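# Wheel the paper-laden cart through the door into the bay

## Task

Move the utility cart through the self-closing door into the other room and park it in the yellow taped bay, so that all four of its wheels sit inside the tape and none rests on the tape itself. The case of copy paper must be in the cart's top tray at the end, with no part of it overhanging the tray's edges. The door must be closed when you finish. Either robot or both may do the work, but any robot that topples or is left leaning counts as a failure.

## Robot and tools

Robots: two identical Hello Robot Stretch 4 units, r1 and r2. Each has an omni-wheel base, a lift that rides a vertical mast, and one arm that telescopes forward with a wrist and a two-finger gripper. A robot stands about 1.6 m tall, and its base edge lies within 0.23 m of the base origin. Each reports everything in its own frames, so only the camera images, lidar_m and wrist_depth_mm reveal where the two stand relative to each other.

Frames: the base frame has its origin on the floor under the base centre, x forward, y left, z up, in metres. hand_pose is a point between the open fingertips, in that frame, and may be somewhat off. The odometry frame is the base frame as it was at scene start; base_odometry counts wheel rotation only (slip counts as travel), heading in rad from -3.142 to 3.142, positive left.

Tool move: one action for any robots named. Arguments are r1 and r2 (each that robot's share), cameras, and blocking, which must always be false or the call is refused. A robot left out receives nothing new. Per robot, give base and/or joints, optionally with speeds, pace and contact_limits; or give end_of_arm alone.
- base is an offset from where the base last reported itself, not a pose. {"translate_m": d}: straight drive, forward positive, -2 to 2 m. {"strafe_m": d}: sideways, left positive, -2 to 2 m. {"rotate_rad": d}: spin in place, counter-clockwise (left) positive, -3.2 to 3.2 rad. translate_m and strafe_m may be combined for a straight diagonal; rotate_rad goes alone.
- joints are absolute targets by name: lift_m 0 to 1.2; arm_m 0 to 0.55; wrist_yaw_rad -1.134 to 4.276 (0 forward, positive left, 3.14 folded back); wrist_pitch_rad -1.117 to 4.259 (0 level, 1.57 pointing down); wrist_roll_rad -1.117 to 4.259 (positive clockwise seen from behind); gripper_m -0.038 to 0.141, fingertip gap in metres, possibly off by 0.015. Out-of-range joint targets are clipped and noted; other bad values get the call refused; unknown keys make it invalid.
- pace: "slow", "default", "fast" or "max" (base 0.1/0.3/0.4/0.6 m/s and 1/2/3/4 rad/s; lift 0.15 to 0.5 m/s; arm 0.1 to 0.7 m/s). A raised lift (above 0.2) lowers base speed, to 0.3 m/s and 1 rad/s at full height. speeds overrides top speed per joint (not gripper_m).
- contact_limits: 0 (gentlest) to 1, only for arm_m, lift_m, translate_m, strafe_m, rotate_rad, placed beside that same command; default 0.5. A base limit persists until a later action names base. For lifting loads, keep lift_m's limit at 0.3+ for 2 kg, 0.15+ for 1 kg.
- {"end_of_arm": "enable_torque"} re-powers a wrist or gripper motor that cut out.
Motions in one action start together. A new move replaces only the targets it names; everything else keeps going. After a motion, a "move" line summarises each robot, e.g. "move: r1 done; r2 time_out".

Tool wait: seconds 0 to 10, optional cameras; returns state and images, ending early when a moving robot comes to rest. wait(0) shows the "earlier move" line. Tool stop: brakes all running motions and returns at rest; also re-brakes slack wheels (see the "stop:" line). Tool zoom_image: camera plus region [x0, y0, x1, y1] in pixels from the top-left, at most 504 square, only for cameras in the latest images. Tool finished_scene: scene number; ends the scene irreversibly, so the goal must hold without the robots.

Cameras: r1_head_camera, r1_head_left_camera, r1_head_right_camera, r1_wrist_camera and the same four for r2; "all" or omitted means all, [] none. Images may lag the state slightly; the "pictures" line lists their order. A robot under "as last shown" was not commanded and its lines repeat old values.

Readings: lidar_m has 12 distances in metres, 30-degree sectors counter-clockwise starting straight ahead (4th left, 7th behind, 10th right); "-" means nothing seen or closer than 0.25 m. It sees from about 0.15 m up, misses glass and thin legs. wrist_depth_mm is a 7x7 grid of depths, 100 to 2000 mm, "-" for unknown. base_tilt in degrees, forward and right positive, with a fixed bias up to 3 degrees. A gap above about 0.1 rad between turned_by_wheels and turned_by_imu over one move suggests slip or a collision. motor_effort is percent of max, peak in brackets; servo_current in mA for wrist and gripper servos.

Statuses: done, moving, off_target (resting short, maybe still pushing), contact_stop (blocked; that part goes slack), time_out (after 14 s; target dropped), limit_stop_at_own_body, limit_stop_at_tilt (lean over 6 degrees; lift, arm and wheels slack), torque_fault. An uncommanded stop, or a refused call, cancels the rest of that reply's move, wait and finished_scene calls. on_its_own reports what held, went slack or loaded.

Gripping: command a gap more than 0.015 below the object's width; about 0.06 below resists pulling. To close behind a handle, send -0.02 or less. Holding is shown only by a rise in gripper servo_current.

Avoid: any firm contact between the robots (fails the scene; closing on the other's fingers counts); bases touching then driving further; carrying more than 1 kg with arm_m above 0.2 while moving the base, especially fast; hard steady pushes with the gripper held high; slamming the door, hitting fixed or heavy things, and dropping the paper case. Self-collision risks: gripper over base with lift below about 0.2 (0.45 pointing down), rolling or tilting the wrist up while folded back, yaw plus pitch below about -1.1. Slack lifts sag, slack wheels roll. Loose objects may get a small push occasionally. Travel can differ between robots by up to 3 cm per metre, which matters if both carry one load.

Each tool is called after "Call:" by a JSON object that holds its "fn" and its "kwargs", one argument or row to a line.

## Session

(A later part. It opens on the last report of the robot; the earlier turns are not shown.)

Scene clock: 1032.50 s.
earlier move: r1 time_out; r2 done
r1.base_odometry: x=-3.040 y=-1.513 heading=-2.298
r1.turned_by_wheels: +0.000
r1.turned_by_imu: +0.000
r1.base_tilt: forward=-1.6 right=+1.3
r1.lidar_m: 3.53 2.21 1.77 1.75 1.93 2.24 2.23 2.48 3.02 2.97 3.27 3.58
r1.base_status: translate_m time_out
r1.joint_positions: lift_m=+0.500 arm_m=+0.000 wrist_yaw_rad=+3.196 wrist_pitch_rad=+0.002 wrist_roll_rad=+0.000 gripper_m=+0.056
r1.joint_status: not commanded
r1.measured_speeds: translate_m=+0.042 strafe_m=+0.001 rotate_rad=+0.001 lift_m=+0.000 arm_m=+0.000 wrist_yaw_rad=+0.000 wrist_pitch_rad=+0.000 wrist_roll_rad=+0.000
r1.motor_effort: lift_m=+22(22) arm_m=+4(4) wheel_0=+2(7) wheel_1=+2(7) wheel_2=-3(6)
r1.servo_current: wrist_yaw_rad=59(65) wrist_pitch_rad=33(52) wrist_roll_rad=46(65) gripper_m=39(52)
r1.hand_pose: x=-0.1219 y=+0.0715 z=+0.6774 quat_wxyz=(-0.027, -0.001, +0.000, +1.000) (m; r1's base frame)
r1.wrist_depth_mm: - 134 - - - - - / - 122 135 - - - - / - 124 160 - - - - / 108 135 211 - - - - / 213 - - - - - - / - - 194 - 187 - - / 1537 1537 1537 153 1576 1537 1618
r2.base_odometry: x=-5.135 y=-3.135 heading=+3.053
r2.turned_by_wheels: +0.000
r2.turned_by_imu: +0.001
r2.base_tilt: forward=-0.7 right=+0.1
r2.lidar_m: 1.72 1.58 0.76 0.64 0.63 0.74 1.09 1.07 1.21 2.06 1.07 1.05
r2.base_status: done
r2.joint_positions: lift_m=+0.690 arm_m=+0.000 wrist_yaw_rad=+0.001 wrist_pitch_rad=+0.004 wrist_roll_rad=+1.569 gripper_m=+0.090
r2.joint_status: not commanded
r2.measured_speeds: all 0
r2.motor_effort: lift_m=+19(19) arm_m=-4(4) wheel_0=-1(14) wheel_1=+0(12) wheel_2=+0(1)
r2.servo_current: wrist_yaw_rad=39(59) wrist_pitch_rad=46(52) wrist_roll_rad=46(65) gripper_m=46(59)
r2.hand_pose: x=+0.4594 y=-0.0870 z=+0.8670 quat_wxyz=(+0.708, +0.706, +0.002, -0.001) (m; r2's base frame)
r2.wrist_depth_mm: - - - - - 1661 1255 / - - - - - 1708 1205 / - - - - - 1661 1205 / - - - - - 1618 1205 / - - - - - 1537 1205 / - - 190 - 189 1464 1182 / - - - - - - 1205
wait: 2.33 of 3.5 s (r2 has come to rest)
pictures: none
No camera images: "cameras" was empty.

Call:
{"fn": "move", "kwargs": {
  "r2": {"base":{"translate_m":1.1}},
  "blocking": false,
  "cameras": []
}}

Call:
{"fn": "wait", "kwargs": {
  "seconds": 6,
  "cameras": []
}}

Call:
{"fn": "move", "kwargs": {
  "r2": {"base":{"rotate_rad":-1.0}},
  "blocking": false,
  "cameras": []
}}

Call:
{"fn": "wait", "kwargs": {
  "seconds": 3,
  "cameras": ["r2_head_camera","r2_head_right_camera"]
}}

Scene clock: 1037.30 s.
earlier move: r1 time_out
move: r2 moving
r1.base_odometry: x=-3.045 y=-1.519 heading=-2.298
r1.turned_by_wheels: +0.000
r1.turned_by_imu: +0.000
r1.base_tilt: forward=-1.6 right=+1.3
r1.lidar_m: 3.53 2.22 1.77 1.75 1.91 2.27 2.24 2.50 3.01 2.98 3.24 3.55
r1.base_status: translate_m time_out (by the wheels' count: +1.400 of +1.500)
r1.joint_positions: lift_m=+0.500 arm_m=+0.000 wrist_yaw_rad=+3.196 wrist_pitch_rad=+0.002 wrist_roll_rad=+0.000 gripper_m=+0.056
r1.joint_status: not commanded
r1.measured_speeds: all 0
r1.motor_effort: lift_m=+22(22) arm_m=+4(4) wheel_0=+0(1) wheel_1=+0(0) wheel_2=+0(0)
r1.servo_current: wrist_yaw_rad=46(59) wrist_pitch_rad=39(46) wrist_roll_rad=46(59) gripper_m=46(46)
r1.hand_pose: x=-0.1219 y=+0.0715 z=+0.6774 quat_wxyz=(-0.027, -0.001, +0.000, +1.000) (m; r1's base frame)
r1.wrist_depth_mm: - 134 - - - - - / - 122 135 - - - - / - 123 160 - - - - / 108 136 212 - - - - / 213 - - - - - - / - - 194 - 188 - - / 1537 1499 1576 153 1576 1430 1618
r2.base_odometry: x=-5.166 y=-3.132 heading=+3.053
r2.turned_by_wheels: +0.000
r2.turned_by_imu: +0.001
r2.base_tilt: forward=-0.7 right=+0.1
r2.lidar_m: 1.69 1.59 0.74 0.65 0.62 0.75 1.09 1.11 1.27 2.13 1.05 1.03
r2.base_status: translate_m moving
r2.joint_positions: lift_m=+0.690 arm_m=+0.000 wrist_yaw_rad=+0.001 wrist_pitch_rad=+0.004 wrist_roll_rad=+1.569 gripper_m=+0.090
r2.joint_status: not commanded
r2.measured_speeds: translate_m=+0.121 strafe_m=+0.002 rotate_rad=-0.002 lift_m=+0.000 arm_m=+0.000 wrist_yaw_rad=+0.000 wrist_pitch_rad=+0.000 wrist_roll_rad=+0.000
r2.motor_effort: lift_m=+19(19) arm_m=-4(4) wheel_0=+12(12) wheel_1=+7(8) wheel_2=-12(13)
r2.servo_current: wrist_yaw_rad=39(52) wrist_pitch_rad=39(52) wrist_roll_rad=52(52) gripper_m=46(59)
r2.hand_pose: x=+0.4594 y=-0.0870 z=+0.8670 quat_wxyz=(+0.708, +0.706, +0.002, -0.001) (m; r2's base frame)
r2.wrist_depth_mm: - - - - - 1708 1255 / - - - - - 1661 1281 / - - - - - 1661 1229 / - - - - - 1537 1205 / - - - - - 1499 1229 / - - 189 - 189 1430 1182 / - - - - - - 1182
pictures: none
No camera images: "cameras" was empty.

Scene clock: 1041.97 s.
earlier move: r2 done
r1.base_odometry: x=-3.045 y=-1.519 heading=-2.298
r1.turned_by_wheels: +0.000
r1.turned_by_imu: +0.000
r1.base_tilt: forward=-1.6 right=+1.3
r1.lidar_m: 3.52 2.22 1.77 1.74 1.94 2.25 2.24 2.49 3.01 2.98 3.23 3.58
r1.base_status: translate_m time_out (by the wheels' count: +1.400 of +1.500)
r1.joint_positions: lift_m=+0.500 arm_m=+0.000 wrist_yaw_rad=+3.196 wrist_pitch_rad=+0.002 wrist_roll_rad=+0.000 gripper_m=+0.056
r1.joint_status: not commanded
r1.measured_speeds: all 0
r1.motor_effort: lift_m=+22(22) arm_m=+4(4) wheel_0=+0(1) wheel_1=+0(0) wheel_2=+0(0)
r1.servo_current: wrist_yaw_rad=59(85) wrist_pitch_rad=46(52) wrist_roll_rad=46(72) gripper_m=46(52)
r1.hand_pose: x=-0.1219 y=+0.0715 z=+0.6774 quat_wxyz=(-0.027, -0.001, +0.000, +1.000) (m; r1's base frame)
r1.wrist_depth_mm: - 135 - - - - - / - 122 134 - - - - / - 124 160 - - - - / 108 135 211 - - - - / 213 - - - - - - / - - 194 - 188 - - / 1537 1499 1576 153 1618 1464 1618
r2.base_odometry: x=-6.230 y=-3.037 heading=+3.053
r2.turned_by_wheels: +0.000
r2.turned_by_imu: +0.002
r2.base_tilt: forward=-0.7 right=+0.1
r2.lidar_m: 0.68 0.68 0.78 1.02 1.02 1.05 1.80 2.10 0.70 0.60 1.66 0.84
r2.base_status: done
r2.joint_positions: lift_m=+0.690 arm_m=+0.000 wrist_yaw_rad=+0.001 wrist_pitch_rad=+0.004 wrist_roll_rad=+1.569 gripper_m=+0.090
r2.joint_status: not commanded
r2.measured_speeds: all 0
r2.motor_effort: lift_m=+19(19) arm_m=-4(4) wheel_0=+3(12) wheel_1=+2(9) wheel_2=-4(13)
r2.servo_current: wrist_yaw_rad=39(59) wrist_pitch_rad=46(52) wrist_roll_rad=46(65) gripper_m=52(59)
r2.hand_pose: x=+0.4594 y=-0.0870 z=+0.8670 quat_wxyz=(+0.708, +0.706, +0.002, -0.001) (m; r2's base frame)
r2.wrist_depth_mm: - - - - - - - / - - - - - - - / - - - - - - - / - - - - - - - / - - - - - - - / - - 190 - 189 - - / - - - - - - -
wait: 4.67 of 6 s (r2 has come to rest)
pictures: none
No camera images: "cameras" was empty.

Scene clock: 1042.47 s.
move: r2 moving
r1: as last shown
r1.lidar_m: 3.54 2.22 1.78 1.76 1.94 2.26 2.24 2.52 3.02 2.97 3.25 3.58
r1.motor_effort: lift_m=+22(22) arm_m=+4(4) wheel_0=+1(1) wheel_1=+0(0) wheel_2=+0(0)
r1.servo_current: wrist_yaw_rad=59(59) wrist_pitch_rad=39(46) wrist_roll_rad=59(59) gripper_m=33(46)
r1.wrist_depth_mm: - 134 - - - - - / - 122 135 - - - - / - 123 160 - - - - / 108 135 212 - - - - / 213 - - - - - - / - - 194 - 188 - - / 1537 1537 1537 153 1618 1464 1661
r2.base_odometry: x=-6.230 y=-3.037 heading=+2.801
r2.turned_by_wheels: -0.252
r2.turned_by_imu: -0.245
r2.base_tilt: forward=-0.6 right=+0.1
r2.lidar_m: 0.74 0.67 0.70 0.92 1.01 1.05 1.38 2.12 2.19 0.62 0.57 1.09
r2.base_status: rotate_rad moving
r2.joint_positions: lift_m=+0.690 arm_m=+0.000 wrist_yaw_rad=+0.001 wrist_pitch_rad=+0.004 wrist_roll_rad=+1.569 gripper_m=+0.090
r2.joint_status: not commanded
r2.measured_speeds: translate_m=+0.000 strafe_m=+0.000 rotate_rad=-0.977 lift_m=+0.000 arm_m=+0.000 wrist_yaw_rad=+0.000 wrist_pitch_rad=+0.000 wrist_roll_rad=+0.000
r2.motor_effort: lift_m=+19(19) arm_m=-4(4) wheel_0=+10(10) wheel_1=+9(10) wheel_2=+10(10)
r2.servo_current: wrist_yaw_rad=46(59) wrist_pitch_rad=46(46) wrist_roll_rad=39(52) gripper_m=52(59)
r2.hand_pose: x=+0.4594 y=-0.0870 z=+0.8670 quat_wxyz=(+0.708, +0.706, +0.002, -0.001) (m; r2's base frame)
r2.wrist_depth_mm: - - - - - - - / - - - - - - - / - - - - - - - / - - - - - - - / - - - - - - - / - - 190 - 189 - - / - - - - - - -
pictures: none
No camera images: "cameras" was empty.

Scene clock: 1043.67 s.
earlier move: r2 done
r1.base_odometry: x=-3.045 y=-1.519 heading=-2.298
r1.turned_by_wheels: +0.000
r1.turned_by_imu: +0.000
r1.base_tilt: forward=-1.6 right=+1.3
r1.lidar_m: 3.51 2.21 1.77 1.76 1.92 2.27 2.23 2.49 3.00 2.97 3.23 3.57
r1.base_status: not commanded
r1.joint_positions: lift_m=+0.500 arm_m=+0.000 wrist_yaw_rad=+3.196 wrist_pitch_rad=+0.002 wrist_roll_rad=+0.000 gripper_m=+0.056
r1.joint_status: not commanded
r1.measured_speeds: all 0
r1.motor_effort: lift_m=+22(22) arm_m=+4(4) wheel_0=+0(1) wheel_1=+0(0) wheel_2=+0(0)
r1.servo_current: wrist_yaw_rad=39(65) wrist_pitch_rad=39(52) wrist_roll_rad=59(65) gripper_m=46(46)
r1.hand_pose: x=-0.1219 y=+0.0715 z=+0.6774 quat_wxyz=(-0.027, -0.001, +0.000, +1.000) (m; r1's base frame)
r1.wrist_depth_mm: - 135 - - - - - / - 122 135 - - - - / - 123 160 - - - - / 108 135 211 - - - - / 214 - - - - - - / - - 194 - 187 - - / 1537 1537 1537 153 1618 1499 1576
r2.base_odometry: x=-6.230 y=-3.037 heading=+2.054
r2.turned_by_wheels: -0.747
r2.turned_by_imu: -0.727
r2.base_tilt: forward=-0.7 right=+0.0
r2.lidar_m: 1.45 0.82 0.69 0.68 0.81 1.00 1.02 1.10 1.98 2.11 0.68 0.59
r2.base_status: done
r2.joint_positions: lift_m=+0.690 arm_m=+0.000 wrist_yaw_rad=+0.001 wrist_pitch_rad=+0.004 wrist_roll_rad=+1.569 gripper_m=+0.090
r2.joint_status: not commanded
r2.measured_speeds: all 0
r2.motor_effort: lift_m=+19(19) arm_m=-4(4) wheel_0=+4(11) wheel_1=+3(11) wheel_2=+5(11)
r2.servo_current: wrist_yaw_rad=39(59) wrist_pitch_rad=39(52) wrist_roll_rad=52(52) gripper_m=52(59)
r2.hand_pose: x=+0.4594 y=-0.0870 z=+0.8670 quat_wxyz=(+0.708, +0.706, +0.002, -0.001) (m; r2's base frame)
r2.wrist_depth_mm: - - 591 307 366 370 - / - - - - - 1708 1182 / - - - - - 1708 1281 / - - - - - 1708 1229 / - - - - - 1618 1205 / - - 190 - 188 1430 1205 / - - - - - - 1098
wait: 1.20 of 3 s (r2 has come to rest)
pictures: r2_head_camera, r2_head_right_camera
Images, in order (width x height): r2_head_camera 420x560, r2_head_right_camera 420x672.

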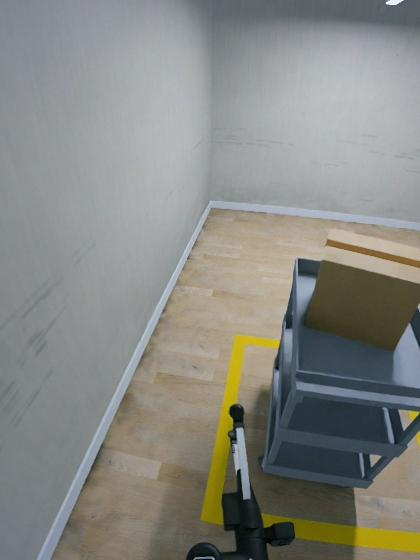

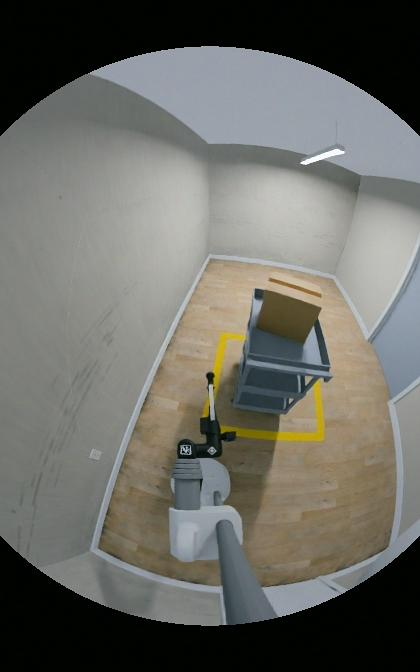

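Call:
{"fn": "move", "kwargs": {
  "r2": {"base":{"rotate_rad":-0.75}},
  "blocking": false,
  "cameras": []
}}

Call:
{"fn": "wait", "kwargs": {
  "seconds": 2,
  "cameras": ["r2_head_camera","r2_head_right_camera"]
}}

Call:
{"fn": "zoom_image", "kwargs": {
  "camera": "r2_head_right_camera",
  "region": [180, 180, 400, 460]
}}

Scene clock: 1049.10 s.
move: r2 moving
r1: as last shown
r1.lidar_m: 3.52 2.20 1.76 1.72 1.94 2.25 2.24 2.51 2.99 2.98 3.24 3.55
r1.motor_effort: lift_m=+22(22) arm_m=+4(4) wheel_0=+0(0) wheel_1=+0(0) wheel_2=+0(0)
r1.servo_current: wrist_yaw_rad=52(65) wrist_pitch_rad=39(52) wrist_roll_rad=39(52) gripper_m=33(46)
r1.wrist_depth_mm: - 135 - - - - - / - 122 134 - - - - / - 123 160 - - - - / 108 135 211 - - - - / 213 - - - - - - / - - 194 - 187 - - / 1537 1537 1537 153 1618 1499 1661
r2.base_odometry: x=-6.230 y=-3.037 heading=+1.801
r2.turned_by_wheels: -0.253
r2.turned_by_imu: -0.245
r2.base_tilt: forward=-0.7 right=+0.1
r2.lidar_m: 0.58 1.01 0.67 0.66 0.72 0.98 1.01 1.06 1.40 2.10 2.19 0.60
r2.base_status: rotate_rad moving
r2.joint_positions: lift_m=+0.690 arm_m=+0.000 wrist_yaw_rad=+0.001 wrist_pitch_rad=+0.004 wrist_roll_rad=+1.569 gripper_m=+0.090
r2.joint_status: not commanded
r2.measured_speeds: translate_m=+0.001 strafe_m=+0.000 rotate_rad=-0.970 lift_m=+0.000 arm_m=+0.000 wrist_yaw_rad=+0.000 wrist_pitch_rad=+0.000 wrist_roll_rad=+0.000
r2.motor_effort: lift_m=+19(19) arm_m=-4(4) wheel_0=+7(10) wheel_1=+8(11) wheel_2=+10(10)
r2.servo_current: wrist_yaw_rad=46(59) wrist_pitch_rad=39(46) wrist_roll_rad=52(59) gripper_m=52(59)
r2.hand_pose: x=+0.4594 y=-0.0870 z=+0.8670 quat_wxyz=(+0.708, +0.706, +0.002, -0.001) (m; r2's base frame)
r2.wrist_depth_mm: - - 609 404 991 - - / - - 621 404 991 - - / - - 654 410 991 - - / - - - - - 1499 424 / - - - - - 1756 1281 / - - 193 - 191 1618 1205 / - - - - - 1576 1229
pictures: none
No camera images: "cameras" was empty.

Scene clock: 1050.13 s.
earlier move: r2 done
r1.base_odometry: x=-3.045 y=-1.519 heading=-2.298
r1.turned_by_wheels: +0.000
r1.turned_by_imu: +0.000
r1.base_tilt: forward=-1.6 right=+1.3
r1.lidar_m: 3.53 2.23 1.77 1.74 1.93 2.27 2.24 2.50 3.02 2.97 3.26 3.56
r1.base_status: not commanded
r1.joint_positions: lift_m=+0.500 arm_m=+0.000 wrist_yaw_rad=+3.196 wrist_pitch_rad=+0.002 wrist_roll_rad=+0.000 gripper_m=+0.056
r1.joint_status: not commanded
r1.measured_speeds: all 0
r1.motor_effort: lift_m=+22(22) arm_m=+4(4) wheel_0=+0(1) wheel_1=+0(0) wheel_2=+0(0)
r1.servo_current: wrist_yaw_rad=59(65) wrist_pitch_rad=46(52) wrist_roll_rad=52(65) gripper_m=39(52)
r1.hand_pose: x=-0.1219 y=+0.0715 z=+0.6774 quat_wxyz=(-0.027, -0.001, +0.000, +1.000) (m; r1's base frame)
r1.wrist_depth_mm: - 134 - - - - - / - 122 134 - - - - / - 123 160 - - - - / 108 135 212 - - - - / 213 - - - - - - / - - 193 - 188 - - / 1576 1537 1576 153 1618 1499 1618
r2.base_odometry: x=-6.230 y=-3.037 heading=+1.305
r2.turned_by_wheels: -0.496
r2.turned_by_imu: -0.483
r2.base_tilt: forward=-0.7 right=+0.1
r2.lidar_m: 0.61 0.58 0.95 0.69 0.68 0.71 1.00 1.01 1.04 1.45 2.11 0.81
r2.base_status: done
r2.joint_positions: lift_m=+0.690 arm_m=+0.000 wrist_yaw_rad=+0.001 wrist_pitch_rad=+0.004 wrist_roll_rad=+1.569 gripper_m=+0.090
r2.joint_status: not commanded
r2.measured_speeds: all 0
r2.motor_effort: lift_m=+19(19) arm_m=-4(4) wheel_0=+4(10) wheel_1=+2(11) wheel_2=+4(11)
r2.servo_current: wrist_yaw_rad=46(59) wrist_pitch_rad=46(52) wrist_roll_rad=52(59) gripper_m=59(59)
r2.hand_pose: x=+0.4594 y=-0.0870 z=+0.8670 quat_wxyz=(+0.708, +0.706, +0.002, -0.001) (m; r2's base frame)
r2.wrist_depth_mm: - - - - - 1708 1182 / - - - - - 1708 1182 / - - - - - 1708 1138 / - - - 585 - 732 574 / - - - 544 - 878 525 / - - 193 496 189 - 488 / - - 691 - - - 466
wait: 1.03 of 2 s (r2 has come to rest)
pictures: r2_head_camera, r2_head_right_camera
Images, in order (width x height): r2_head_camera 420x560, r2_head_right_camera 420x672.

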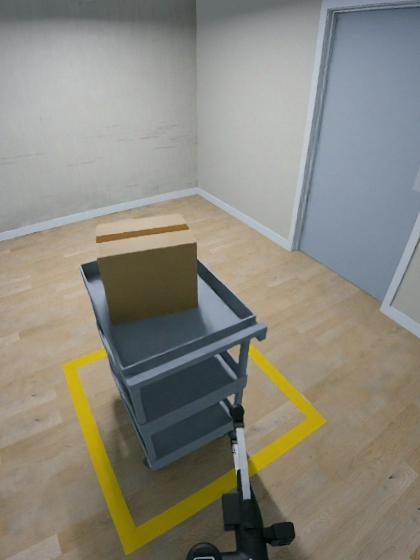

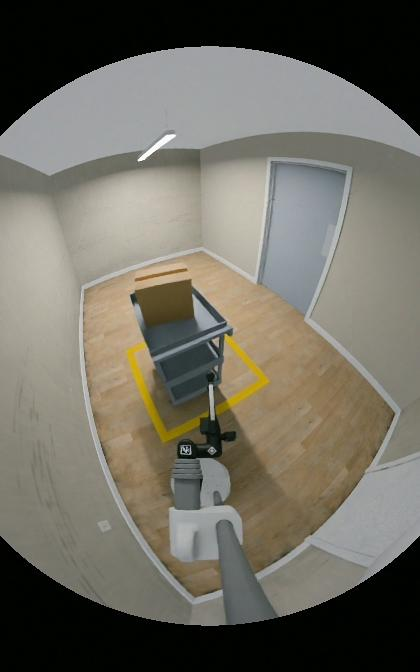

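Scaled by 1.800 from the camera's 420x672 image, which has a finer 600x960 frame.

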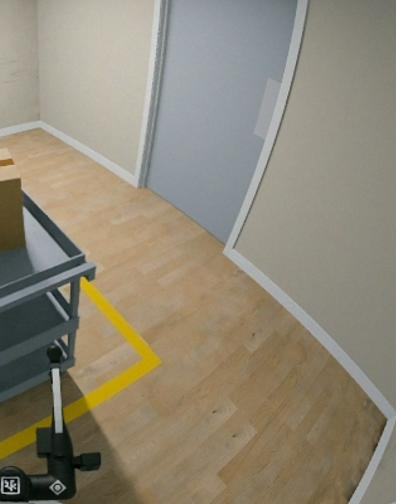

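Call:
{"fn": "finished_scene", "kwargs": {
  "scene": 2
}}

The scene is finished: the task was done.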